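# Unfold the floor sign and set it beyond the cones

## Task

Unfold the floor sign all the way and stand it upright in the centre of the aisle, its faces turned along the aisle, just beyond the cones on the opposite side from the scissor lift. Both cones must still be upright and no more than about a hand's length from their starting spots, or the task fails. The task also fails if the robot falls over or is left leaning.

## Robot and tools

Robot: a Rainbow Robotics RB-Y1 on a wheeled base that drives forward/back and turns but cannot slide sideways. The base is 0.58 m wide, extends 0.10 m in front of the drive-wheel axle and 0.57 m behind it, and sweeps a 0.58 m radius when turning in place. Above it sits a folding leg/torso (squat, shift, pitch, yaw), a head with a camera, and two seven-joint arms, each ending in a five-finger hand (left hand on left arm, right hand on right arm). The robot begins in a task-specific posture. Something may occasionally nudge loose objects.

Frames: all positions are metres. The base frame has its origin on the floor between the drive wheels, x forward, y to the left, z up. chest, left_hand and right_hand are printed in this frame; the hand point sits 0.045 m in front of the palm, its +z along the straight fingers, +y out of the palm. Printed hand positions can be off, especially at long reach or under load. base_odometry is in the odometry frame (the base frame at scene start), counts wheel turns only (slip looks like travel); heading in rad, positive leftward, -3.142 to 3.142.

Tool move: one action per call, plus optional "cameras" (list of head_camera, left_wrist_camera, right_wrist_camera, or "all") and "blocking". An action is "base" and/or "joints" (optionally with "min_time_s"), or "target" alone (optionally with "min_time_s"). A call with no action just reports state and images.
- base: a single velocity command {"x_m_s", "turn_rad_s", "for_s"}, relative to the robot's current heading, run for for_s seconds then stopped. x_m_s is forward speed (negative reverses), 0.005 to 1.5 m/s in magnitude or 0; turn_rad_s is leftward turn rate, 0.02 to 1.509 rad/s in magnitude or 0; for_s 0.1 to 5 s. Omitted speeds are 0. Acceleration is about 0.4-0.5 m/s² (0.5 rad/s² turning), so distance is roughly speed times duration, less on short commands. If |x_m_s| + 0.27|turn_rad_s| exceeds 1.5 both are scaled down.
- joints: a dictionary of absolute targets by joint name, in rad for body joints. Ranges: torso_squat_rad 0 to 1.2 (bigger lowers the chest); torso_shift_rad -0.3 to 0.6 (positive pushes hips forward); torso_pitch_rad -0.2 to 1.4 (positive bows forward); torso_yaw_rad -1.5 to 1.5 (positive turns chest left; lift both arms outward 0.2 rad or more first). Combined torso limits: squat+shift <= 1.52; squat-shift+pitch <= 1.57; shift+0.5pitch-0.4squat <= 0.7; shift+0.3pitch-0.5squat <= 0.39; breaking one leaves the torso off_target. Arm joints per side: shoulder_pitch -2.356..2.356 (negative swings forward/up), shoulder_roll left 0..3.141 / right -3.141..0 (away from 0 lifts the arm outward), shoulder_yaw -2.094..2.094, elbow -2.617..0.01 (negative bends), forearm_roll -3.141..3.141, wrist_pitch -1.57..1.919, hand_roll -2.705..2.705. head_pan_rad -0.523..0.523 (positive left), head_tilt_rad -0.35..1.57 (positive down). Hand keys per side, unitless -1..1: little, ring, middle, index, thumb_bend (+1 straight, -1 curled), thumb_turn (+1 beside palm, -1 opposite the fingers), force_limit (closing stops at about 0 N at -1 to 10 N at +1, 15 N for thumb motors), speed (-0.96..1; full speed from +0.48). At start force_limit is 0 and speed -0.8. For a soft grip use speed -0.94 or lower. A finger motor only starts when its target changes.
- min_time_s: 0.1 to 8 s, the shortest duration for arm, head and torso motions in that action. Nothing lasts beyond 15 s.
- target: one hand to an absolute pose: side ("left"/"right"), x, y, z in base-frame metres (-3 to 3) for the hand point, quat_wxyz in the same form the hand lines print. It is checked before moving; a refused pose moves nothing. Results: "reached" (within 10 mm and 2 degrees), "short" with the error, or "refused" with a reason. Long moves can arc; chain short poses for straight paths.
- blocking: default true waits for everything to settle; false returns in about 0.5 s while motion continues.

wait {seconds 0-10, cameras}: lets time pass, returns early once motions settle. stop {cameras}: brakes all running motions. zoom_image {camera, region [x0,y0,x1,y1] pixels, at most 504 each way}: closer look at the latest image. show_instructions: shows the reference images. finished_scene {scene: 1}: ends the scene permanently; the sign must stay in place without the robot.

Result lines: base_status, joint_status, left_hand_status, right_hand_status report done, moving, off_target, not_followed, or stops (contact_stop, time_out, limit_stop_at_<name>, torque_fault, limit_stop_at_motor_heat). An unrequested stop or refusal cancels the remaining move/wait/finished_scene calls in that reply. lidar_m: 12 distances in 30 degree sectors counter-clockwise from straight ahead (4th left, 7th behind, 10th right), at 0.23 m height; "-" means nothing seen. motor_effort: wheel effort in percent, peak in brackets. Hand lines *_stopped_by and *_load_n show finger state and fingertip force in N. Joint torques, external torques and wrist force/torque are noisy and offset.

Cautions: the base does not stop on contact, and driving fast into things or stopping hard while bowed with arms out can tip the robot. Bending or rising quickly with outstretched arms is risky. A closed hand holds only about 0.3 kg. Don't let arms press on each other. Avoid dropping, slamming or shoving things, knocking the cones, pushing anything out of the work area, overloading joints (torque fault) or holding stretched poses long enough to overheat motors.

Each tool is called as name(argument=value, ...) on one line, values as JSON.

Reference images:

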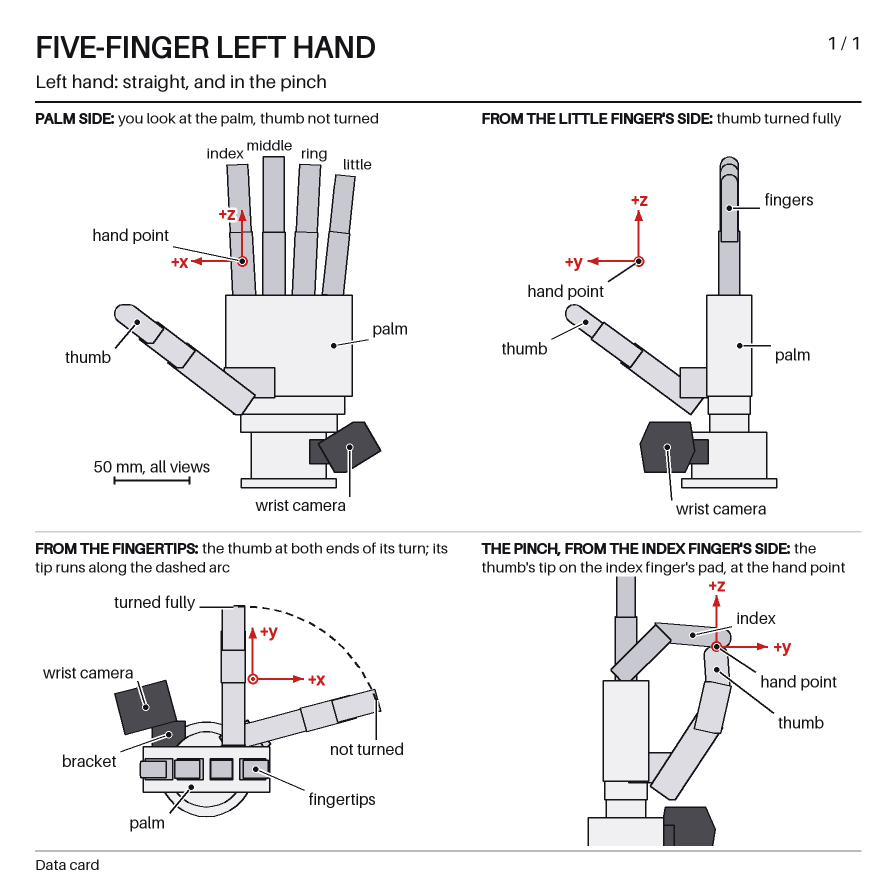

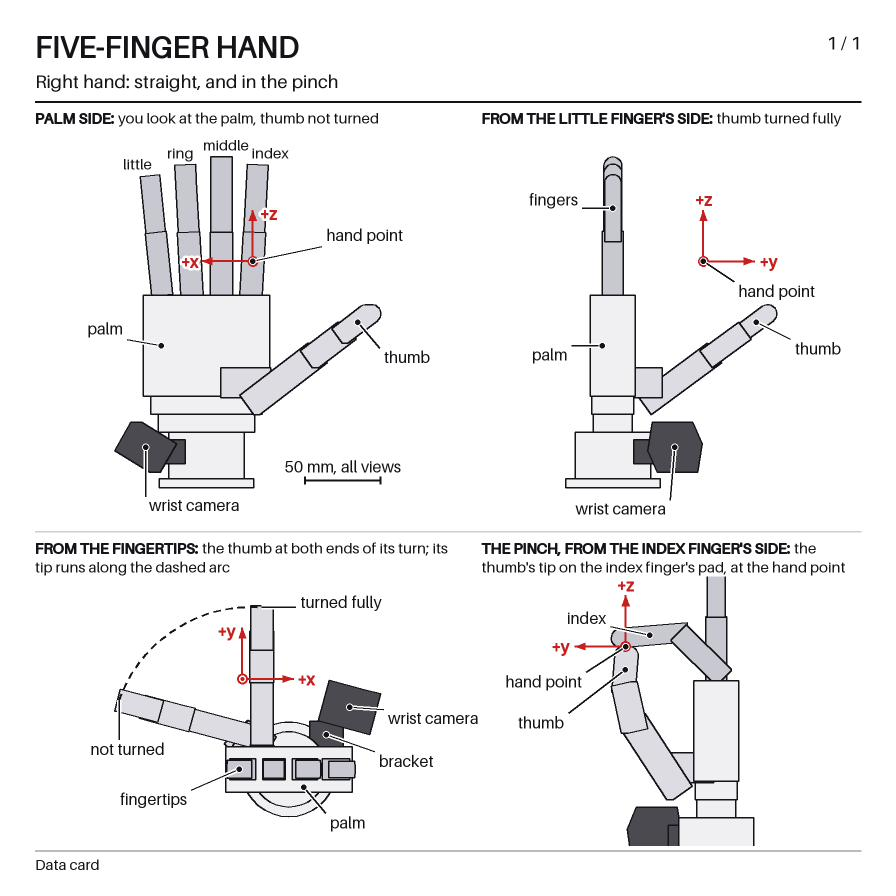

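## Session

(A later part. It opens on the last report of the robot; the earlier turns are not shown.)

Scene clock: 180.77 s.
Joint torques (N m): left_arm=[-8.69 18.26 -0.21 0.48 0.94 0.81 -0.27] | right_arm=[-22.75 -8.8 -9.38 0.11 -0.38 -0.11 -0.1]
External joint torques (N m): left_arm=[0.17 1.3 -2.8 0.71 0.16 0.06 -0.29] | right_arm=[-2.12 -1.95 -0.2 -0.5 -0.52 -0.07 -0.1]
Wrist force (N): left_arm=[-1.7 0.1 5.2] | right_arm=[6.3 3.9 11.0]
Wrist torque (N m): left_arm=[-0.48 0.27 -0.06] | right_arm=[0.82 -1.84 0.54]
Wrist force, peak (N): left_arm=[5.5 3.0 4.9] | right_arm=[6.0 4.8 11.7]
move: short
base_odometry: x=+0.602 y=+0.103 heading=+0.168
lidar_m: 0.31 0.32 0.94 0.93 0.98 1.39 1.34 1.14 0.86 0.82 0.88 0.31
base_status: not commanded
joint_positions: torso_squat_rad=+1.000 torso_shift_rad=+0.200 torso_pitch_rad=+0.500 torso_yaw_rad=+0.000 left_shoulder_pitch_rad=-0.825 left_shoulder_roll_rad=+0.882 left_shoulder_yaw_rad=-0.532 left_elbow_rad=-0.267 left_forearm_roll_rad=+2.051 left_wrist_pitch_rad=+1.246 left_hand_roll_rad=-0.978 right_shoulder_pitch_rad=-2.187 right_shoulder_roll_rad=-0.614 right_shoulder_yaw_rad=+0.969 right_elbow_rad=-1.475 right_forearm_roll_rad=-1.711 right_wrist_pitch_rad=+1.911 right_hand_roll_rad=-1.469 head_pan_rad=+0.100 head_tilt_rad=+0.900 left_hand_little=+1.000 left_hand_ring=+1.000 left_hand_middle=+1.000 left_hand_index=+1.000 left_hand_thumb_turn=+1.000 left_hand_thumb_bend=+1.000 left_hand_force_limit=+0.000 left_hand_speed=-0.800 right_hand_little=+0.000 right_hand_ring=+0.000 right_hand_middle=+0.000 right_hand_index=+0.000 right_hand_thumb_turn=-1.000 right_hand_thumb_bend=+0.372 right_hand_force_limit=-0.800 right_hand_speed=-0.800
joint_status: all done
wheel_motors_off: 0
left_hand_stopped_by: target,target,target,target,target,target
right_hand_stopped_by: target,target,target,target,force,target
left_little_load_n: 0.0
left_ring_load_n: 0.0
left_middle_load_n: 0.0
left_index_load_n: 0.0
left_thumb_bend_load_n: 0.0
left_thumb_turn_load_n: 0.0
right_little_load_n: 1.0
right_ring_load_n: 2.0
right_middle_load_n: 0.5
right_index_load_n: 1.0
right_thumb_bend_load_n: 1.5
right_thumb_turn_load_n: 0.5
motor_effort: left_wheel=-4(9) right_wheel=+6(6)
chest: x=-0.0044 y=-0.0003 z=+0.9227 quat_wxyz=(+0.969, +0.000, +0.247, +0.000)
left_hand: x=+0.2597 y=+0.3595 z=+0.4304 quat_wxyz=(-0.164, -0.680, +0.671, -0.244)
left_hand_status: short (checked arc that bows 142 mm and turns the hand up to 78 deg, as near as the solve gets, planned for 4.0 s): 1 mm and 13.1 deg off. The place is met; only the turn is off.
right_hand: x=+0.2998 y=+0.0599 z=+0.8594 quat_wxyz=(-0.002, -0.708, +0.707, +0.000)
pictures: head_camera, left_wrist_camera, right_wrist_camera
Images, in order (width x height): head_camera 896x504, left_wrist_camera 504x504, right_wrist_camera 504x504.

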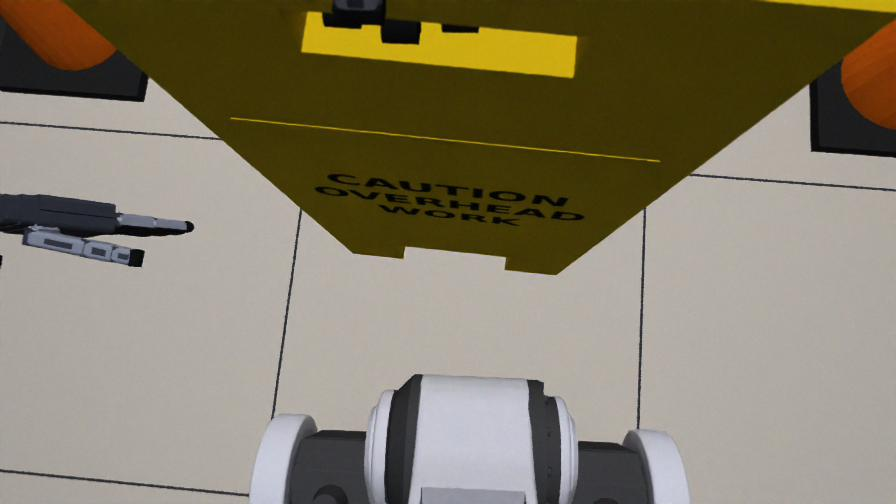

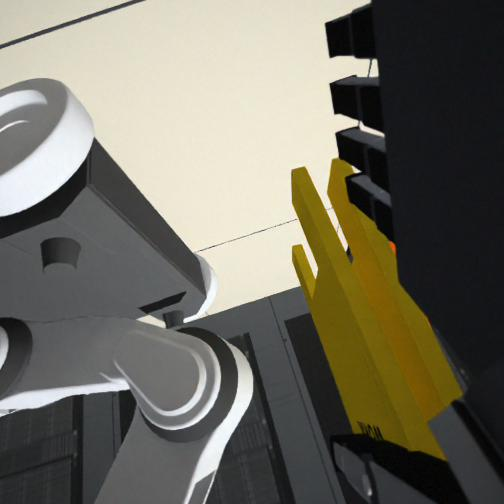

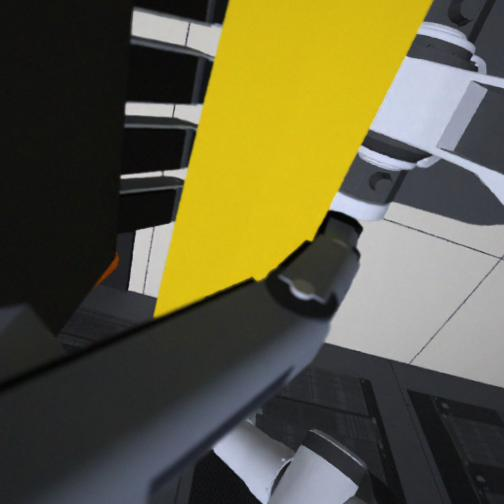

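move(target={"side": "right", "x": 0.25, "y": 0.06, "z": 0.865, "quat_wxyz": [0, -0.7071, 0.7071, 0]}, min_time_s=2.5)

move(target={"side": "left", "x": 0.205, "y": 0.31, "z": 0.37, "quat_wxyz": [0.1830, 0.6830, -0.6830, 0.1830]}, min_time_s=3, cameras=["all"])

Scene clock: 184.40 s.
Joint torques (N m): left_arm=[-9.09 18.51 -0.31 0.38 1.29 0.66 -0.14] | right_arm=[-21.26 -8.15 -12.97 0.71 -0.28 -0.26 -0.18]
External joint torques (N m): left_arm=[-0.23 1.55 -2.9 0.6 0.51 -0.09 -0.15] | right_arm=[-2.24 -1.75 -3.64 -0.61 -0.42 -0.21 -0.18]
Wrist force (N): left_arm=[-1.2 0.5 5.3] | right_arm=[6.1 3.9 11.3]
Wrist torque (N m): left_arm=[-0.40 0.21 -0.01] | right_arm=[0.83 -1.80 0.46]
Wrist force, peak (N): left_arm=[-2.0 0.0 6.2] | right_arm=[6.0 4.8 11.6]
move: done
base_odometry: x=+0.602 y=+0.103 heading=+0.168
lidar_m: 0.26 0.28 0.94 0.92 0.98 1.39 1.35 1.14 0.85 0.83 0.88 0.26
base_status: not commanded
joint_positions: torso_squat_rad=+1.000 torso_shift_rad=+0.200 torso_pitch_rad=+0.500 torso_yaw_rad=+0.000 left_shoulder_pitch_rad=-0.825 left_shoulder_roll_rad=+0.882 left_shoulder_yaw_rad=-0.532 left_elbow_rad=-0.267 left_forearm_roll_rad=+2.051 left_wrist_pitch_rad=+1.246 left_hand_roll_rad=-0.978 right_shoulder_pitch_rad=-2.196 right_shoulder_roll_rad=-0.639 right_shoulder_yaw_rad=+0.947 right_elbow_rad=-1.682 right_forearm_roll_rad=-1.800 right_wrist_pitch_rad=+1.900 right_hand_roll_rad=-1.673 head_pan_rad=+0.100 head_tilt_rad=+0.900 left_hand_little=+1.000 left_hand_ring=+1.000 left_hand_middle=+1.000 left_hand_index=+1.000 left_hand_thumb_turn=+1.000 left_hand_thumb_bend=+1.000 left_hand_force_limit=+0.000 left_hand_speed=-0.800 right_hand_little=+0.000 right_hand_ring=+0.000 right_hand_middle=+0.000 right_hand_index=+0.000 right_hand_thumb_turn=-1.000 right_hand_thumb_bend=+0.372 right_hand_force_limit=-0.800 right_hand_speed=-0.800
joint_status: all done
wheel_motors_off: 0
left_hand_stopped_by: target,target,target,target,target,target
right_hand_stopped_by: target,target,target,target,force,target
left_little_load_n: 0.0
left_ring_load_n: 0.0
left_middle_load_n: -0.5
left_index_load_n: 0.0
left_thumb_bend_load_n: 0.0
left_thumb_turn_load_n: 0.0
right_little_load_n: 1.0
right_ring_load_n: 2.0
right_middle_load_n: 0.5
right_index_load_n: 1.0
right_thumb_bend_load_n: 1.5
right_thumb_turn_load_n: 0.5
motor_effort: left_wheel=-4(8) right_wheel=+6(6)
chest: x=-0.0044 y=-0.0003 z=+0.9227 quat_wxyz=(+0.969, +0.000, +0.247, +0.000)
left_hand: x=+0.2597 y=+0.3595 z=+0.4304 quat_wxyz=(-0.164, -0.680, +0.671, -0.244)
right_hand: x=+0.2499 y=+0.0598 z=+0.8645 quat_wxyz=(-0.002, -0.707, +0.707, +0.000)
right_hand_status: reached (checked arc that bows 3 mm and turns the hand up to 1 deg, planned for 2.5 s): 1 mm and 0.2 deg off.
pictures: none

Scene clock: 187.73 s.
Joint torques (N m): left_arm=[-5.19 13.76 0.27 -1.64 0.36 0.41 0.45] | right_arm=[-21.12 -8.61 -12.65 1.07 -0.46 -0.26 -0.3]
External joint torques (N m): left_arm=[2.18 -0.85 -3.14 -0.93 -0.28 -0.26 0.44] | right_arm=[-2.09 -2.22 -3.31 -0.26 -0.6 -0.22 -0.3]
Wrist force (N): left_arm=[-1.3 -0.2 5.4] | right_arm=[5.7 4.1 10.8]
Wrist torque (N m): left_arm=[-0.47 0.23 0.05] | right_arm=[0.85 -1.72 0.48]
Wrist force, peak (N): left_arm=[-1.7 0.3 6.1] | right_arm=[6.2 4.4 11.2]
move: done
base_odometry: x=+0.602 y=+0.103 heading=+0.168
lidar_m: 0.26 0.28 0.95 0.92 0.99 1.38 1.34 1.12 0.86 0.83 0.87 0.26
base_status: not commanded
joint_positions: torso_squat_rad=+1.000 torso_shift_rad=+0.200 torso_pitch_rad=+0.500 torso_yaw_rad=+0.000 left_shoulder_pitch_rad=-0.683 left_shoulder_roll_rad=+0.814 left_shoulder_yaw_rad=-0.621 left_elbow_rad=-0.535 left_forearm_roll_rad=+1.960 left_wrist_pitch_rad=+1.033 left_hand_roll_rad=-0.787 right_shoulder_pitch_rad=-2.196 right_shoulder_roll_rad=-0.639 right_shoulder_yaw_rad=+0.947 right_elbow_rad=-1.682 right_forearm_roll_rad=-1.800 right_wrist_pitch_rad=+1.900 right_hand_roll_rad=-1.673 head_pan_rad=+0.100 head_tilt_rad=+0.900 left_hand_little=+1.000 left_hand_ring=+1.000 left_hand_middle=+1.000 left_hand_index=+1.000 left_hand_thumb_turn=+1.000 left_hand_thumb_bend=+1.000 left_hand_force_limit=+0.000 left_hand_speed=-0.800 right_hand_little=+0.000 right_hand_ring=+0.000 right_hand_middle=+0.000 right_hand_index=+0.000 right_hand_thumb_turn=-1.000 right_hand_thumb_bend=+0.372 right_hand_force_limit=-0.800 right_hand_speed=-0.800
joint_status: all done
wheel_motors_off: 0
left_hand_stopped_by: target,target,target,target,target,target
right_hand_stopped_by: target,target,target,target,force,target
left_little_load_n: 0.0
left_ring_load_n: 0.0
left_middle_load_n: 0.0
left_index_load_n: 0.0
left_thumb_bend_load_n: 0.0
left_thumb_turn_load_n: 0.0
right_little_load_n: 1.0
right_ring_load_n: 2.0
right_middle_load_n: 0.5
right_index_load_n: 1.5
right_thumb_bend_load_n: 1.5
right_thumb_turn_load_n: 0.0
motor_effort: left_wheel=-5(9) right_wheel=+6(6)
chest: x=-0.0044 y=-0.0003 z=+0.9227 quat_wxyz=(+0.969, +0.000, +0.248, +0.000)
left_hand: x=+0.2053 y=+0.3098 z=+0.3702 quat_wxyz=(-0.187, -0.682, +0.682, -0.185)
left_hand_status: reached (checked arc that bows 10 mm and turns the hand up to 7 deg, planned for 3.0 s): 0 mm and 0.5 deg off.
right_hand: x=+0.2499 y=+0.0598 z=+0.8644 quat_wxyz=(-0.002, -0.707, +0.707, +0.000)
pictures: head_camera, left_wrist_camera, right_wrist_camera
Images, in order (width x height): head_camera 896x504, left_wrist_camera 504x504, right_wrist_camera 504x504.

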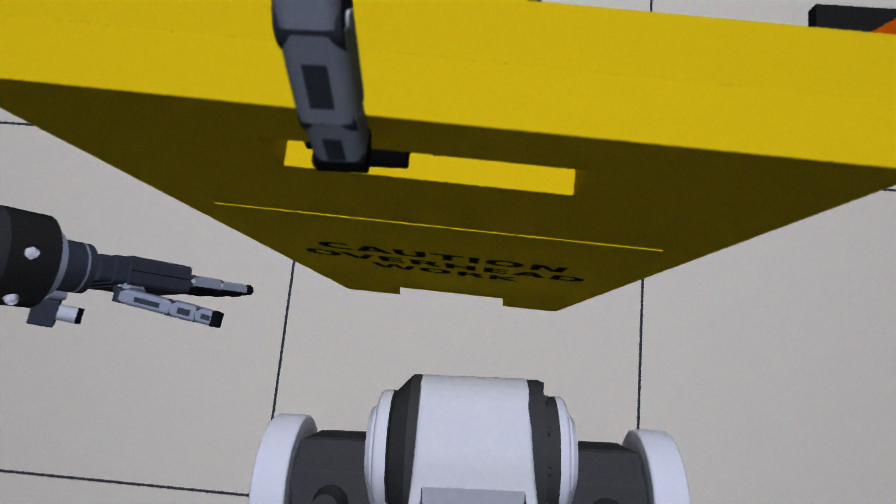

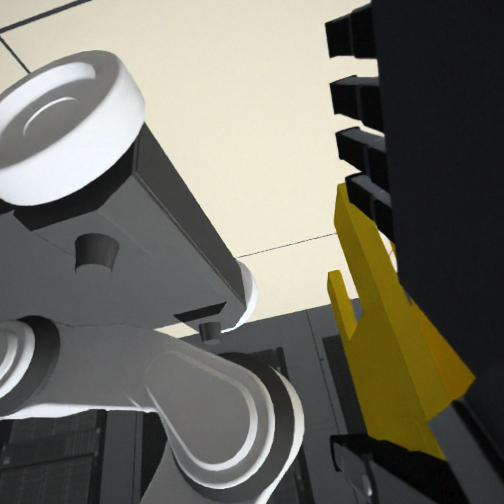

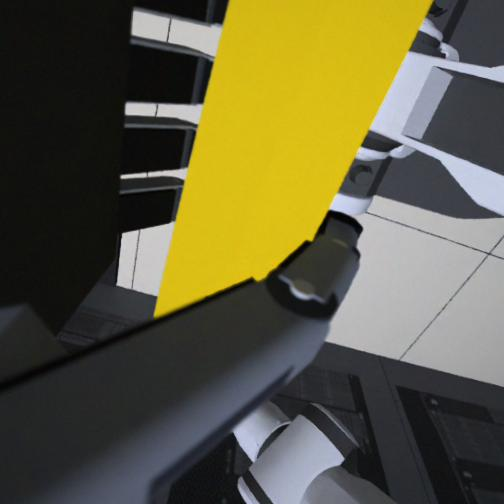

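zoom_image(camera="left_wrist_camera", region=[300, 150, 504, 504])

Scaled by 1.424 from the camera's image (finer frame: 720x720).

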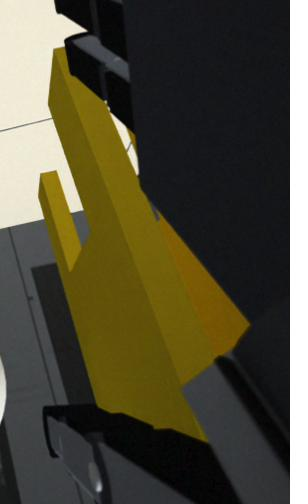

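move(target={"side": "left", "x": 0.235, "y": 0.29, "z": 0.355, "quat_wxyz": [0.1830, 0.6830, -0.6830, 0.1830]}, min_time_s=2, cameras=["head_camera", "left_wrist_camera"])

zoom_image(camera="left_wrist_camera", region=[280, 130, 480, 330])

zoom_image(camera="head_camera", region=[130, 160, 430, 360])

Scene clock: 192.67 s.
Joint torques (N m): left_arm=[-9.31 12.4 -0.56 0.12 0.39 0.34 0.02] | right_arm=[-21.42 -8.6 -12.58 0.86 -0.31 -0.38 -0.29]
External joint torques (N m): left_arm=[0.2 -0.7 -2.67 0.63 -0.19 -0.32 0.01] | right_arm=[-2.39 -2.21 -3.25 -0.47 -0.45 -0.33 -0.29]
Wrist force (N): left_arm=[-0.7 -0.4 6.4] | right_arm=[5.9 4.4 10.4]
Wrist torque (N m): left_arm=[-0.59 0.14 0.04] | right_arm=[0.90 -1.75 0.48]
Wrist force, peak (N): left_arm=[-0.7 -0.4 6.4] | right_arm=[5.9 4.6 11.3]
move: done
base_odometry: x=+0.602 y=+0.103 heading=+0.168
lidar_m: 0.26 0.28 0.96 0.92 0.97 1.39 1.35 1.13 0.85 0.83 0.88 0.25
base_status: not commanded
joint_positions: torso_squat_rad=+1.000 torso_shift_rad=+0.200 torso_pitch_rad=+0.500 torso_yaw_rad=+0.000 left_shoulder_pitch_rad=-0.844 left_shoulder_roll_rad=+0.684 left_shoulder_yaw_rad=-0.631 left_elbow_rad=-0.267 left_forearm_roll_rad=+1.936 left_wrist_pitch_rad=+1.029 left_hand_roll_rad=-0.862 right_shoulder_pitch_rad=-2.196 right_shoulder_roll_rad=-0.639 right_shoulder_yaw_rad=+0.947 right_elbow_rad=-1.682 right_forearm_roll_rad=-1.800 right_wrist_pitch_rad=+1.900 right_hand_roll_rad=-1.673 head_pan_rad=+0.100 head_tilt_rad=+0.900 left_hand_little=+1.000 left_hand_ring=+1.000 left_hand_middle=+1.000 left_hand_index=+1.000 left_hand_thumb_turn=+1.000 left_hand_thumb_bend=+1.000 left_hand_force_limit=+0.000 left_hand_speed=-0.800 right_hand_little=+0.000 right_hand_ring=+0.000 right_hand_middle=+0.000 right_hand_index=+0.000 right_hand_thumb_turn=-1.000 right_hand_thumb_bend=+0.372 right_hand_force_limit=-0.800 right_hand_speed=-0.800
joint_status: all done
wheel_motors_off: 0
left_hand_stopped_by: target,target,target,target,target,target
right_hand_stopped_by: target,target,target,target,force,target
left_little_load_n: 0.0
left_ring_load_n: 0.0
left_middle_load_n: 0.0
left_index_load_n: 0.0
left_thumb_bend_load_n: 0.0
left_thumb_turn_load_n: 0.0
right_little_load_n: 1.5
right_ring_load_n: 2.0
right_middle_load_n: 0.5
right_index_load_n: 1.0
right_thumb_bend_load_n: 1.5
right_thumb_turn_load_n: 0.5
motor_effort: left_wheel=-5(8) right_wheel=+6(6)
chest: x=-0.0044 y=-0.0003 z=+0.9227 quat_wxyz=(+0.969, +0.000, +0.248, +0.000)
left_hand: x=+0.2348 y=+0.2898 z=+0.3554 quat_wxyz=(-0.171, -0.685, +0.684, -0.181)
left_hand_status: reached (checked arc that bows 6 mm and turns the hand up to 2 deg, as near as the solve gets, planned for 2.0 s): 1 mm and 1.5 deg off.
right_hand: x=+0.2499 y=+0.0598 z=+0.8644 quat_wxyz=(-0.002, -0.707, +0.707, +0.000)
Images, in order (width x height): head_camera 896x504, left_wrist_camera 504x504.

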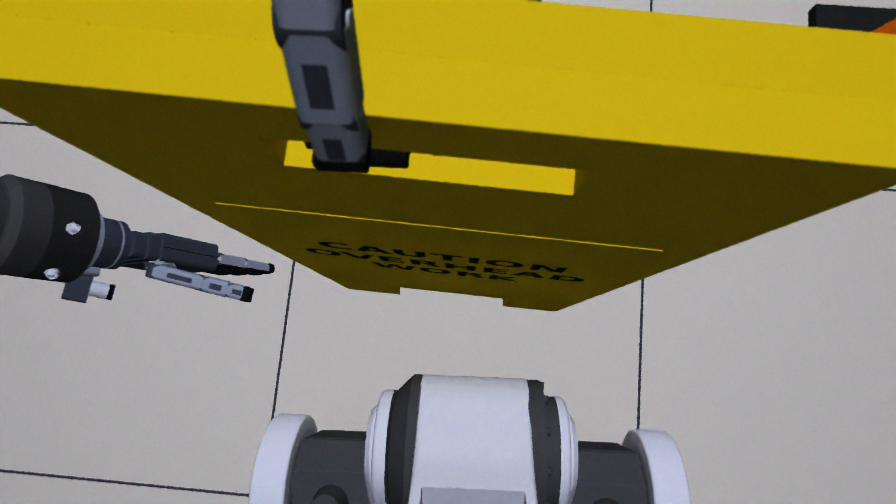

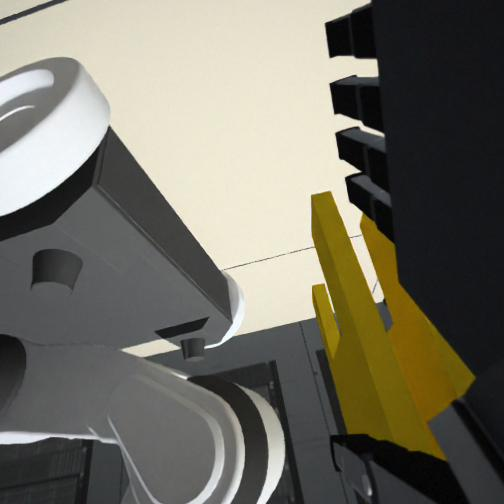

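Scaled by 2.520 from the camera's image (finer frame: 720x720).

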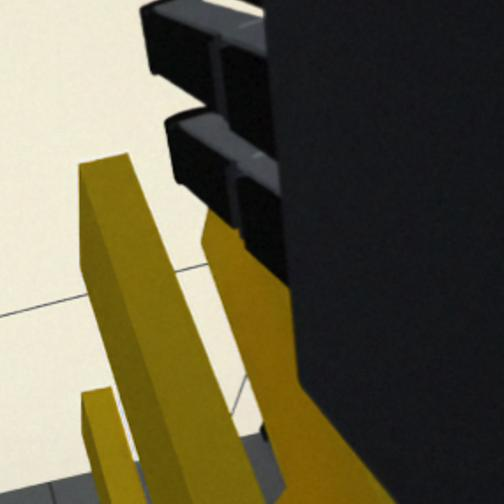

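Scaled by 1.680 from the camera's image (finer frame: 1280x720).

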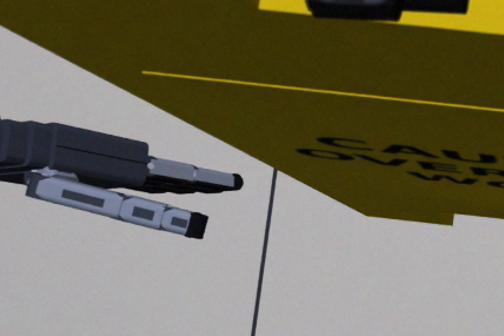

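move(target={"side": "left", "x": 0.240, "y": 0.25, "z": 0.35, "quat_wxyz": [0.1830, 0.6830, -0.6830, 0.1830]}, min_time_s=2, cameras=["head_camera", "left_wrist_camera"])

zoom_image(camera="left_wrist_camera", region=[280, 130, 480, 330])

zoom_image(camera="head_camera", region=[130, 160, 430, 360])

Scene clock: 195.90 s.
Joint torques (N m): left_arm=[-10.16 10.91 -0.94 -1.59 0.31 0.14 0.66] | right_arm=[-21.19 -8.15 -12.5 0.76 -0.47 -0.32 -0.24]
External joint torques (N m): left_arm=[0.04 -0.81 -3.09 -0.65 -0.3 -0.53 0.65] | right_arm=[-2.16 -1.76 -3.17 -0.56 -0.61 -0.27 -0.24]
Wrist force (N): left_arm=[-1.3 0.0 5.9] | right_arm=[6.0 4.3 11.0]
Wrist torque (N m): left_arm=[-0.44 0.19 0.06] | right_arm=[0.86 -1.77 0.53]
Wrist force, peak (N): left_arm=[-1.7 -0.2 6.1] | right_arm=[6.3 4.7 11.0]
move: done
base_odometry: x=+0.602 y=+0.103 heading=+0.168
lidar_m: 0.26 0.29 0.95 0.92 0.98 1.39 1.35 1.13 0.86 0.83 0.88 0.26
base_status: not commanded
joint_positions: torso_squat_rad=+1.000 torso_shift_rad=+0.200 torso_pitch_rad=+0.500 torso_yaw_rad=+0.000 left_shoulder_pitch_rad=-0.867 left_shoulder_roll_rad=+0.627 left_shoulder_yaw_rad=-0.655 left_elbow_rad=-0.287 left_forearm_roll_rad=+1.915 left_wrist_pitch_rad=+1.002 left_hand_roll_rad=-0.796 right_shoulder_pitch_rad=-2.196 right_shoulder_roll_rad=-0.639 right_shoulder_yaw_rad=+0.947 right_elbow_rad=-1.682 right_forearm_roll_rad=-1.800 right_wrist_pitch_rad=+1.900 right_hand_roll_rad=-1.673 head_pan_rad=+0.100 head_tilt_rad=+0.900 left_hand_little=+1.000 left_hand_ring=+1.000 left_hand_middle=+1.000 left_hand_index=+1.000 left_hand_thumb_turn=+1.000 left_hand_thumb_bend=+1.000 left_hand_force_limit=+0.000 left_hand_speed=-0.800 right_hand_little=+0.000 right_hand_ring=+0.000 right_hand_middle=+0.000 right_hand_index=+0.000 right_hand_thumb_turn=-1.000 right_hand_thumb_bend=+0.372 right_hand_force_limit=-0.800 right_hand_speed=-0.800
joint_status: all done
wheel_motors_off: 0
left_hand_stopped_by: target,target,target,target,target,target
right_hand_stopped_by: target,target,target,target,force,target
left_little_load_n: 0.0
left_ring_load_n: 0.0
left_middle_load_n: 0.0
left_index_load_n: 0.0
left_thumb_bend_load_n: 0.0
left_thumb_turn_load_n: 0.0
right_little_load_n: 1.0
right_ring_load_n: 2.0
right_middle_load_n: 0.5
right_index_load_n: 1.0
right_thumb_bend_load_n: 1.5
right_thumb_turn_load_n: 0.5
motor_effort: left_wheel=-5(9) right_wheel=+6(6)
chest: x=-0.0044 y=-0.0003 z=+0.9227 quat_wxyz=(+0.969, +0.000, +0.248, +0.000)
left_hand: x=+0.2401 y=+0.2503 z=+0.3498 quat_wxyz=(-0.186, -0.683, +0.682, -0.183)
left_hand_status: reached (checked arc that bows 1 mm and turns the hand up to 2 deg, planned for 2.0 s): 0 mm and 0.4 deg off.
right_hand: x=+0.2499 y=+0.0598 z=+0.8644 quat_wxyz=(-0.002, -0.707, +0.707, +0.000)
Images, in order (width x height): head_camera 896x504, left_wrist_camera 504x504.

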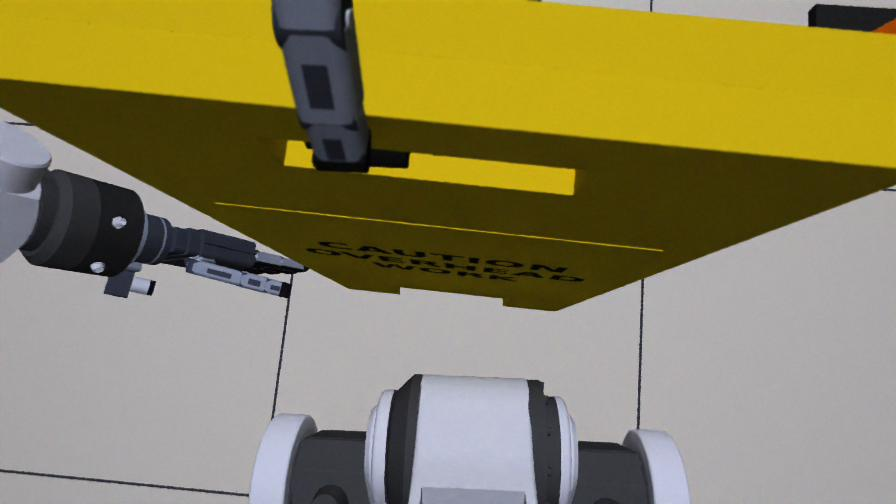

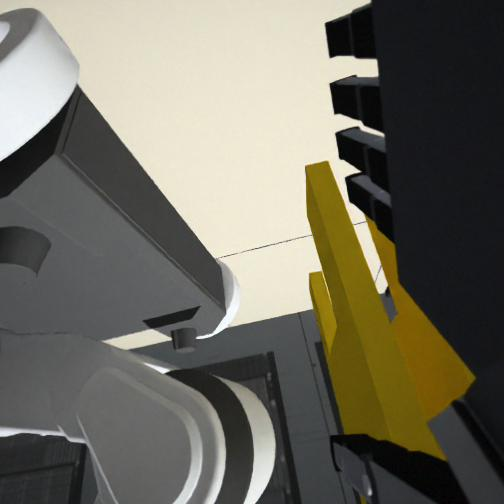

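Scaled by 2.520 from the camera's image (finer frame: 720x720).

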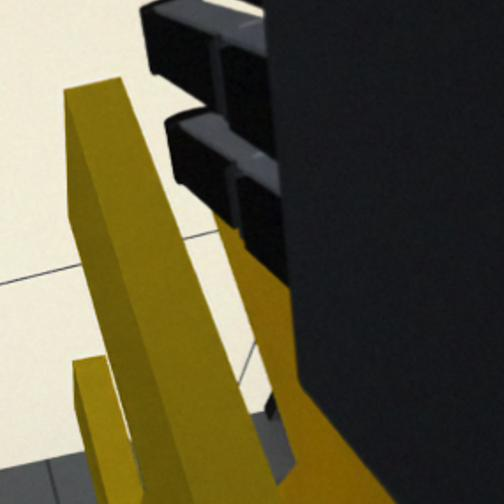

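Scaled by 1.680 from the camera's image (finer frame: 1280x720).

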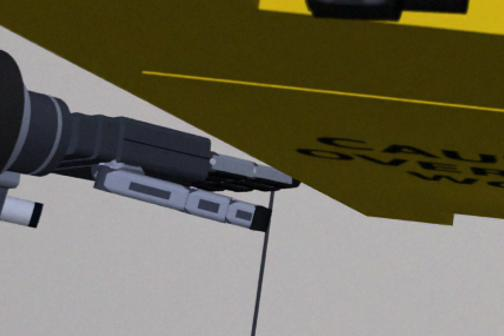

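move(target={"side": "right", "x": 0.25, "y": 0.0, "z": 0.89, "quat_wxyz": [0, -0.7071, 0.7071, 0]}, min_time_s=3)

move(target={"side": "left", "x": 0.240, "y": 0.20, "z": 0.335, "quat_wxyz": [0.1830, 0.6830, -0.6830, 0.1830]}, min_time_s=2, cameras=["head_camera", "left_wrist_camera"])

zoom_image(camera="left_wrist_camera", region=[280, 130, 480, 330])

zoom_image(camera="head_camera", region=[200, 180, 500, 380])

Scene clock: 200.50 s.
Joint torques (N m): left_arm=[-10.07 10.91 -0.56 -1.84 0.47 0.18 0.31] | right_arm=[-19.79 -7.34 -12.38 2.21 -0.37 -0.14 0.17]
External joint torques (N m): left_arm=[0.13 -0.8 -2.71 -0.9 -0.15 -0.5 0.29] | right_arm=[-1.83 -1.65 -3.43 -0.07 -0.51 -0.1 0.17]
Wrist force (N): left_arm=[-0.9 -0.5 5.8] | right_arm=[5.8 3.8 10.3]
Wrist torque (N m): left_arm=[-0.52 0.17 0.04] | right_arm=[0.78 -1.73 0.59]
Wrist force, peak (N): left_arm=[-1.2 0.0 6.3] | right_arm=[6.5 4.6 10.9]
move: done
base_odometry: x=+0.602 y=+0.103 heading=+0.168
lidar_m: 1.86 1.01 0.95 0.92 0.99 1.38 1.35 1.12 0.85 0.83 0.87 0.95
base_status: not commanded
joint_positions: torso_squat_rad=+1.000 torso_shift_rad=+0.200 torso_pitch_rad=+0.500 torso_yaw_rad=+0.000 left_shoulder_pitch_rad=-0.867 left_shoulder_roll_rad=+0.627 left_shoulder_yaw_rad=-0.655 left_elbow_rad=-0.287 left_forearm_roll_rad=+1.915 left_wrist_pitch_rad=+1.002 left_hand_roll_rad=-0.796 right_shoulder_pitch_rad=-2.209 right_shoulder_roll_rad=-0.858 right_shoulder_yaw_rad=+0.930 right_elbow_rad=-1.812 right_forearm_roll_rad=-1.926 right_wrist_pitch_rad=+1.909 right_hand_roll_rad=-1.633 head_pan_rad=+0.100 head_tilt_rad=+0.900 left_hand_little=+1.000 left_hand_ring=+1.000 left_hand_middle=+1.000 left_hand_index=+1.000 left_hand_thumb_turn=+1.000 left_hand_thumb_bend=+1.000 left_hand_force_limit=+0.000 left_hand_speed=-0.800 right_hand_little=+0.000 right_hand_ring=+0.000 right_hand_middle=+0.000 right_hand_index=+0.000 right_hand_thumb_turn=-1.000 right_hand_thumb_bend=+0.372 right_hand_force_limit=-0.800 right_hand_speed=-0.800
joint_status: all done
wheel_motors_off: 0
left_hand_stopped_by: target,target,target,target,target,target
right_hand_stopped_by: target,target,target,target,force,target
left_little_load_n: 0.0
left_ring_load_n: 0.0
left_middle_load_n: 0.0
left_index_load_n: 0.0
left_thumb_bend_load_n: 0.0
left_thumb_turn_load_n: 0.0
right_little_load_n: 1.0
right_ring_load_n: 2.0
right_middle_load_n: 0.5
right_index_load_n: 1.5
right_thumb_bend_load_n: 1.5
right_thumb_turn_load_n: 0.5
motor_effort: left_wheel=-7(10) right_wheel=+6(6)
chest: x=-0.0044 y=-0.0003 z=+0.9227 quat_wxyz=(+0.969, +0.000, +0.248, +0.000)
left_hand: x=+0.2401 y=+0.2503 z=+0.3498 quat_wxyz=(-0.186, -0.683, +0.682, -0.183)
right_hand: x=+0.2498 y=+0.0002 z=+0.8891 quat_wxyz=(-0.001, -0.707, +0.707, +0.000)
right_hand_status: reached (checked arc that bows 6 mm and turns the hand up to 1 deg, planned for 3.0 s): 1 mm and 0.1 deg off.
pictures: none

Scene clock: 202.83 s.
Joint torques (N m): left_arm=[-8.23 8.98 -0.3 -2.47 0.52 0.29 0.54] | right_arm=[-20.34 -7.66 -12.15 2.03 -0.51 0 0.17]
External joint torques (N m): left_arm=[2.21 -0.88 -2.78 -0.78 -0.12 -0.32 0.53] | right_arm=[-2.38 -1.97 -3.2 -0.25 -0.65 0.04 0.17]
Wrist force (N): left_arm=[-1.2 -0.3 5.2] | right_arm=[5.1 4.4 10.3]
Wrist torque (N m): left_arm=[-0.46 0.21 0.08] | right_arm=[0.90 -1.62 0.61]
Wrist force, peak (N): left_arm=[-1.1 -0.4 6.3] | right_arm=[6.4 5.0 10.9]
move: done
base_odometry: x=+0.602 y=+0.103 heading=+0.168
lidar_m: 1.86 1.00 0.95 0.93 0.97 1.39 1.34 1.13 0.86 0.83 0.88 0.95
base_status: not commanded
joint_positions: torso_squat_rad=+1.000 torso_shift_rad=+0.200 torso_pitch_rad=+0.500 torso_yaw_rad=+0.000 left_shoulder_pitch_rad=-0.851 left_shoulder_roll_rad=+0.569 left_shoulder_yaw_rad=-0.698 left_elbow_rad=-0.390 left_forearm_roll_rad=+1.872 left_wrist_pitch_rad=+0.908 left_hand_roll_rad=-0.676 right_shoulder_pitch_rad=-2.209 right_shoulder_roll_rad=-0.858 right_shoulder_yaw_rad=+0.930 right_elbow_rad=-1.812 right_forearm_roll_rad=-1.926 right_wrist_pitch_rad=+1.909 right_hand_roll_rad=-1.633 head_pan_rad=+0.100 head_tilt_rad=+0.900 left_hand_little=+1.000 left_hand_ring=+1.000 left_hand_middle=+1.000 left_hand_index=+1.000 left_hand_thumb_turn=+1.000 left_hand_thumb_bend=+1.000 left_hand_force_limit=+0.000 left_hand_speed=-0.800 right_hand_little=+0.000 right_hand_ring=+0.000 right_hand_middle=+0.000 right_hand_index=+0.000 right_hand_thumb_turn=-1.000 right_hand_thumb_bend=+0.372 right_hand_force_limit=-0.800 right_hand_speed=-0.800
joint_status: all done
wheel_motors_off: 0
left_hand_stopped_by: target,target,target,target,target,target
right_hand_stopped_by: target,target,target,target,force,target
left_little_load_n: 0.0
left_ring_load_n: 0.0
left_middle_load_n: 0.0
left_index_load_n: 0.0
left_thumb_bend_load_n: 0.0
left_thumb_turn_load_n: 0.0
right_little_load_n: 1.5
right_ring_load_n: 2.0
right_middle_load_n: 0.5
right_index_load_n: 1.5
right_thumb_bend_load_n: 1.5
right_thumb_turn_load_n: 0.5
motor_effort: left_wheel=-5(8) right_wheel=+6(6)
chest: x=-0.0044 y=-0.0003 z=+0.9227 quat_wxyz=(+0.969, +0.000, +0.248, +0.000)
left_hand: x=+0.2404 y=+0.2000 z=+0.3349 quat_wxyz=(-0.191, -0.681, +0.682, -0.184)
left_hand_status: reached (checked arc that bows 3 mm and turns the hand up to 1 deg, planned for 2.0 s): 0 mm and 0.9 deg off.
right_hand: x=+0.2498 y=+0.0002 z=+0.8891 quat_wxyz=(-0.001, -0.707, +0.707, +0.000)
Images, in order (width x height): head_camera 896x504, left_wrist_camera 504x504.

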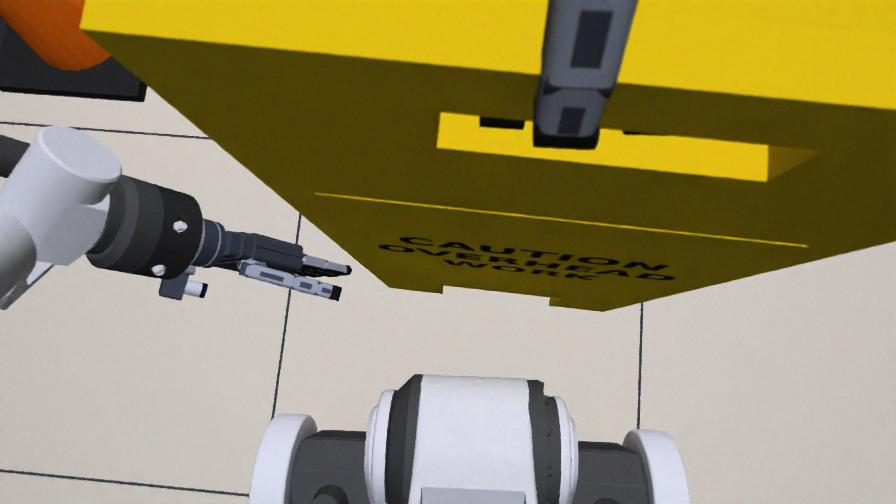

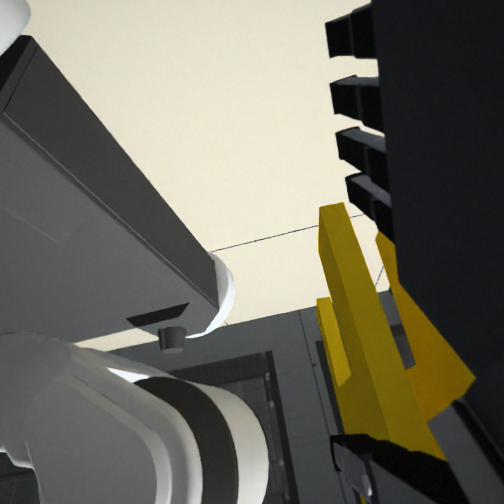

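Scaled by 2.520 from the camera's image (finer frame: 720x720).

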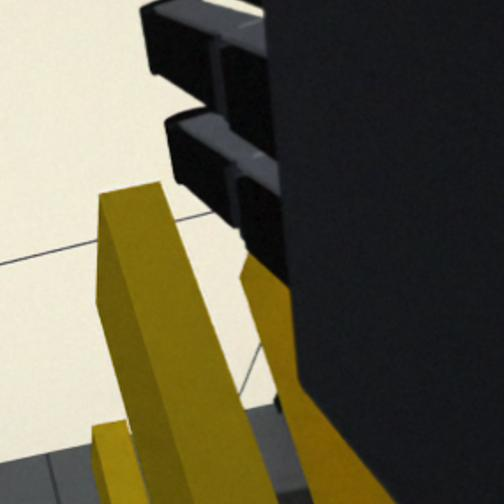

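Scaled by 1.680 from the camera's image (finer frame: 1280x720).

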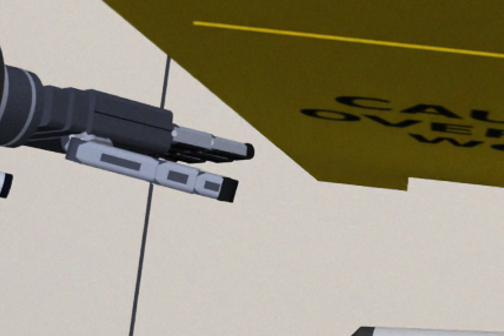

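move(target={"side": "left", "x": 0.246, "y": 0.178, "z": 0.335, "quat_wxyz": [0.1830, 0.6830, -0.6830, 0.1830]}, min_time_s=1.5, cameras=["head_camera", "left_wrist_camera"])

zoom_image(camera="left_wrist_camera", region=[280, 130, 480, 330])

zoom_image(camera="head_camera", region=[200, 180, 500, 380])

Scene clock: 205.47 s.
Joint torques (N m): left_arm=[-8.7 10.47 -0.05 -3.14 0.44 0.08 0.38] | right_arm=[-20.17 -7.37 -11.93 2.12 -0.32 0.07 0.21]
External joint torques (N m): left_arm=[1.9 1.21 -3.06 -0.89 -0.22 -0.42 0.37] | right_arm=[-2.21 -1.69 -2.99 -0.16 -0.46 0.11 0.21]
Wrist force (N): left_arm=[-1.0 -0.3 5.7] | right_arm=[5.9 3.7 10.4]
Wrist torque (N m): left_arm=[-0.51 0.15 0.07] | right_arm=[0.80 -1.78 0.60]
Wrist force, peak (N): left_arm=[-1.5 -0.2 6.2] | right_arm=[5.8 5.2 11.2]
move: done
base_odometry: x=+0.602 y=+0.103 heading=+0.168
lidar_m: 1.86 1.01 0.94 0.93 0.96 1.38 1.35 1.13 0.85 0.83 0.88 0.95
base_status: not commanded
joint_positions: torso_squat_rad=+1.000 torso_shift_rad=+0.200 torso_pitch_rad=+0.500 torso_yaw_rad=+0.000 left_shoulder_pitch_rad=-0.834 left_shoulder_roll_rad=+0.578 left_shoulder_yaw_rad=-0.737 left_elbow_rad=-0.514 left_forearm_roll_rad=+1.831 left_wrist_pitch_rad=+0.854 left_hand_roll_rad=-0.554 right_shoulder_pitch_rad=-2.209 right_shoulder_roll_rad=-0.858 right_shoulder_yaw_rad=+0.930 right_elbow_rad=-1.812 right_forearm_roll_rad=-1.926 right_wrist_pitch_rad=+1.909 right_hand_roll_rad=-1.633 head_pan_rad=+0.100 head_tilt_rad=+0.900 left_hand_little=+1.000 left_hand_ring=+1.000 left_hand_middle=+1.000 left_hand_index=+1.000 left_hand_thumb_turn=+1.000 left_hand_thumb_bend=+1.000 left_hand_force_limit=+0.000 left_hand_speed=-0.800 right_hand_little=+0.000 right_hand_ring=+0.000 right_hand_middle=+0.000 right_hand_index=+0.000 right_hand_thumb_turn=-1.000 right_hand_thumb_bend=+0.372 right_hand_force_limit=-0.800 right_hand_speed=-0.800
joint_status: all done
wheel_motors_off: 0
left_hand_stopped_by: target,target,target,target,target,target
right_hand_stopped_by: target,target,target,target,force,target
left_little_load_n: 0.0
left_ring_load_n: 0.0
left_middle_load_n: 0.0
left_index_load_n: 0.0
left_thumb_bend_load_n: 0.0
left_thumb_turn_load_n: 0.0
right_little_load_n: 1.0
right_ring_load_n: 2.0
right_middle_load_n: 0.5
right_index_load_n: 1.0
right_thumb_bend_load_n: 1.5
right_thumb_turn_load_n: 0.5
motor_effort: left_wheel=-7(10) right_wheel=+6(6)
chest: x=-0.0044 y=-0.0003 z=+0.9227 quat_wxyz=(+0.969, +0.000, +0.248, +0.000)
left_hand: x=+0.2461 y=+0.1774 z=+0.3351 quat_wxyz=(-0.190, -0.681, +0.682, -0.184)
left_hand_status: reached (checked arc that bows 2 mm and turns the hand up to 1 deg, planned for 1.5 s): 1 mm and 0.8 deg off.
right_hand: x=+0.2498 y=+0.0002 z=+0.8891 quat_wxyz=(-0.001, -0.707, +0.707, +0.000)
Images, in order (width x height): head_camera 896x504, left_wrist_camera 504x504.

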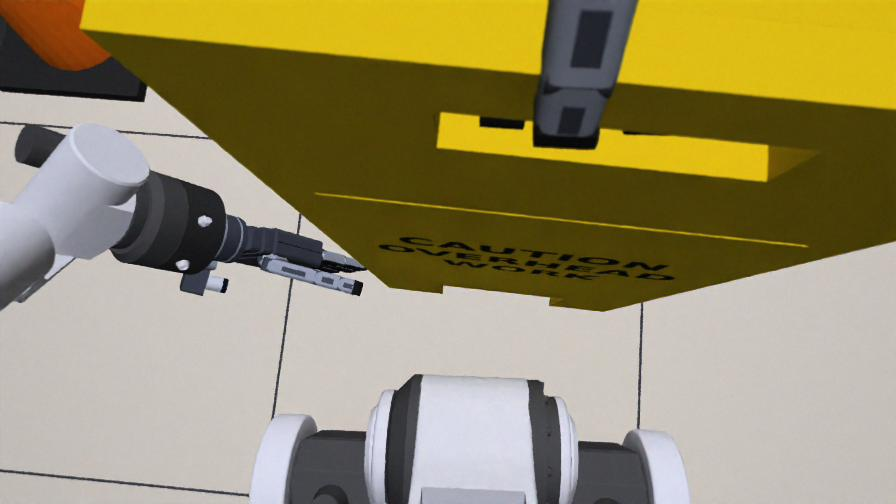

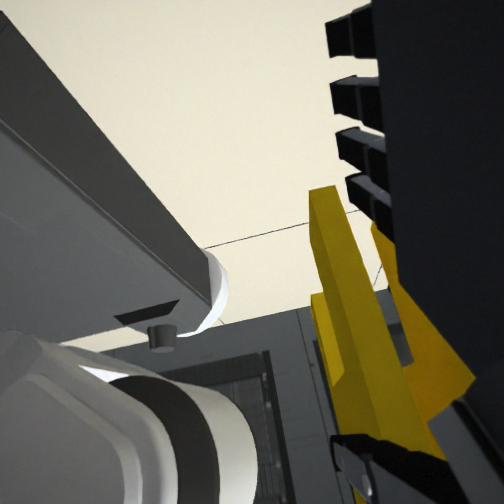

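Scaled by 2.520 from the camera's image (finer frame: 720x720).

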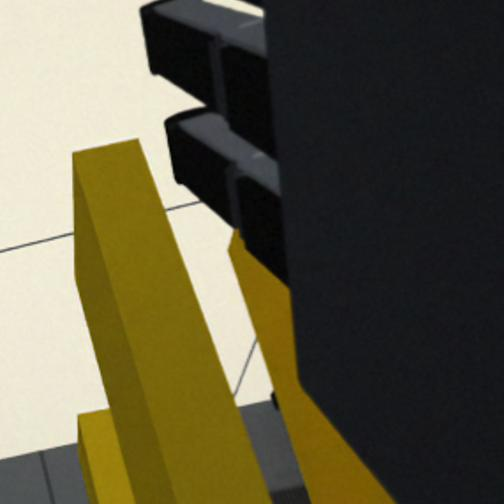

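Scaled by 1.680 from the camera's image (finer frame: 1280x720).

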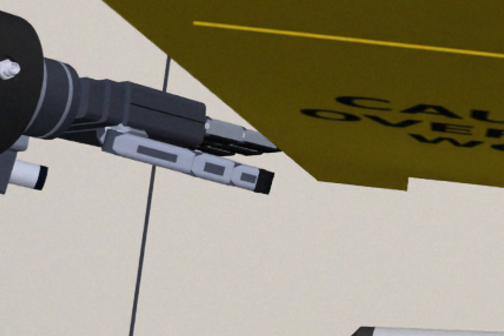

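move(target={"side": "left", "x": 0.2485, "y": 0.155, "z": 0.335, "quat_wxyz": [0.1830, 0.6830, -0.6830, 0.1830]}, min_time_s=1.5, cameras=["left_wrist_camera"])

zoom_image(camera="left_wrist_camera", region=[280, 130, 480, 330])

Scene clock: 208.20 s.
Joint torques (N m): left_arm=[-8.89 10 0.26 -3.99 0.33 0.18 0.49] | right_arm=[-19.89 -7.63 -12.21 2.24 -0.5 -0.04 0.1]
External joint torques (N m): left_arm=[1.76 1.41 -3.22 -1.19 -0.34 -0.19 0.48] | right_arm=[-1.93 -1.94 -3.26 -0.04 -0.64 0 0.11]
Wrist force (N): left_arm=[-1.3 -0.5 5.8] | right_arm=[6.1 4.4 10.6]
Wrist torque (N m): left_arm=[-0.53 0.21 0.07] | right_arm=[0.90 -1.80 0.63]
Wrist force, peak (N): left_arm=[-1.8 -0.4 6.2] | right_arm=[6.5 4.3 11.3]
move: done
base_odometry: x=+0.602 y=+0.103 heading=+0.168
lidar_m: 1.86 1.01 0.94 0.92 0.99 1.39 1.34 1.14 0.86 0.83 0.87 0.95
base_status: not commanded
joint_positions: torso_squat_rad=+1.000 torso_shift_rad=+0.200 torso_pitch_rad=+0.500 torso_yaw_rad=+0.000 left_shoulder_pitch_rad=-0.817 left_shoulder_roll_rad=+0.588 left_shoulder_yaw_rad=-0.784 left_elbow_rad=-0.638 left_forearm_roll_rad=+1.779 left_wrist_pitch_rad=+0.792 left_hand_roll_rad=-0.422 right_shoulder_pitch_rad=-2.209 right_shoulder_roll_rad=-0.858 right_shoulder_yaw_rad=+0.930 right_elbow_rad=-1.812 right_forearm_roll_rad=-1.926 right_wrist_pitch_rad=+1.909 right_hand_roll_rad=-1.633 head_pan_rad=+0.100 head_tilt_rad=+0.900 left_hand_little=+1.000 left_hand_ring=+1.000 left_hand_middle=+1.000 left_hand_index=+1.000 left_hand_thumb_turn=+1.000 left_hand_thumb_bend=+1.000 left_hand_force_limit=+0.000 left_hand_speed=-0.800 right_hand_little=+0.000 right_hand_ring=+0.000 right_hand_middle=+0.000 right_hand_index=+0.000 right_hand_thumb_turn=-1.000 right_hand_thumb_bend=+0.372 right_hand_force_limit=-0.800 right_hand_speed=-0.800
joint_status: all done
wheel_motors_off: 0
left_hand_stopped_by: target,target,target,target,target,target
right_hand_stopped_by: target,target,target,target,force,target
left_little_load_n: 0.0
left_ring_load_n: 0.0
left_middle_load_n: 0.0
left_index_load_n: 0.0
left_thumb_bend_load_n: -0.5
left_thumb_turn_load_n: 0.0
right_little_load_n: 1.0
right_ring_load_n: 2.0
right_middle_load_n: 0.0
right_index_load_n: 1.0
right_thumb_bend_load_n: 1.5
right_thumb_turn_load_n: 0.5
motor_effort: left_wheel=-4(10) right_wheel=+6(6)
chest: x=-0.0044 y=-0.0003 z=+0.9227 quat_wxyz=(+0.969, +0.000, +0.248, +0.000)
left_hand: x=+0.2487 y=+0.1545 z=+0.3352 quat_wxyz=(-0.186, -0.682, +0.683, -0.184)
left_hand_status: reached (checked arc that bows 2 mm and turns the hand up to 1 deg, planned for 1.5 s): 1 mm and 0.4 deg off.
right_hand: x=+0.2498 y=+0.0002 z=+0.8891 quat_wxyz=(-0.001, -0.707, +0.707, +0.000)
Images, in order (width x height): left_wrist_camera 504x504.

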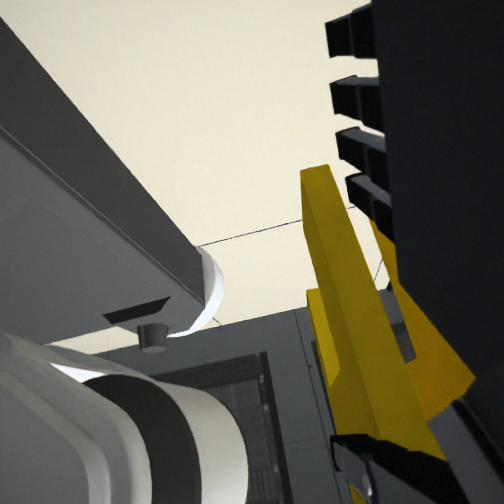

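Scaled by 2.520 from the camera's image (finer frame: 720x720).

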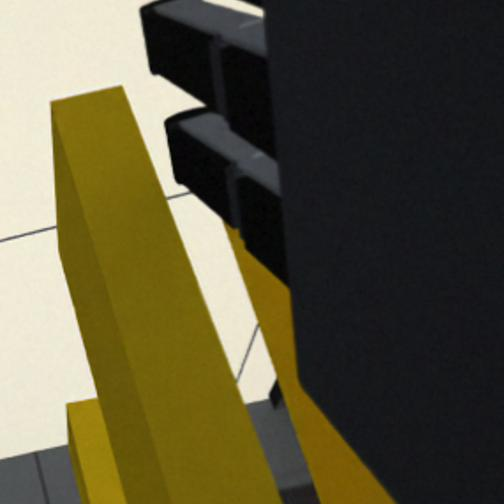

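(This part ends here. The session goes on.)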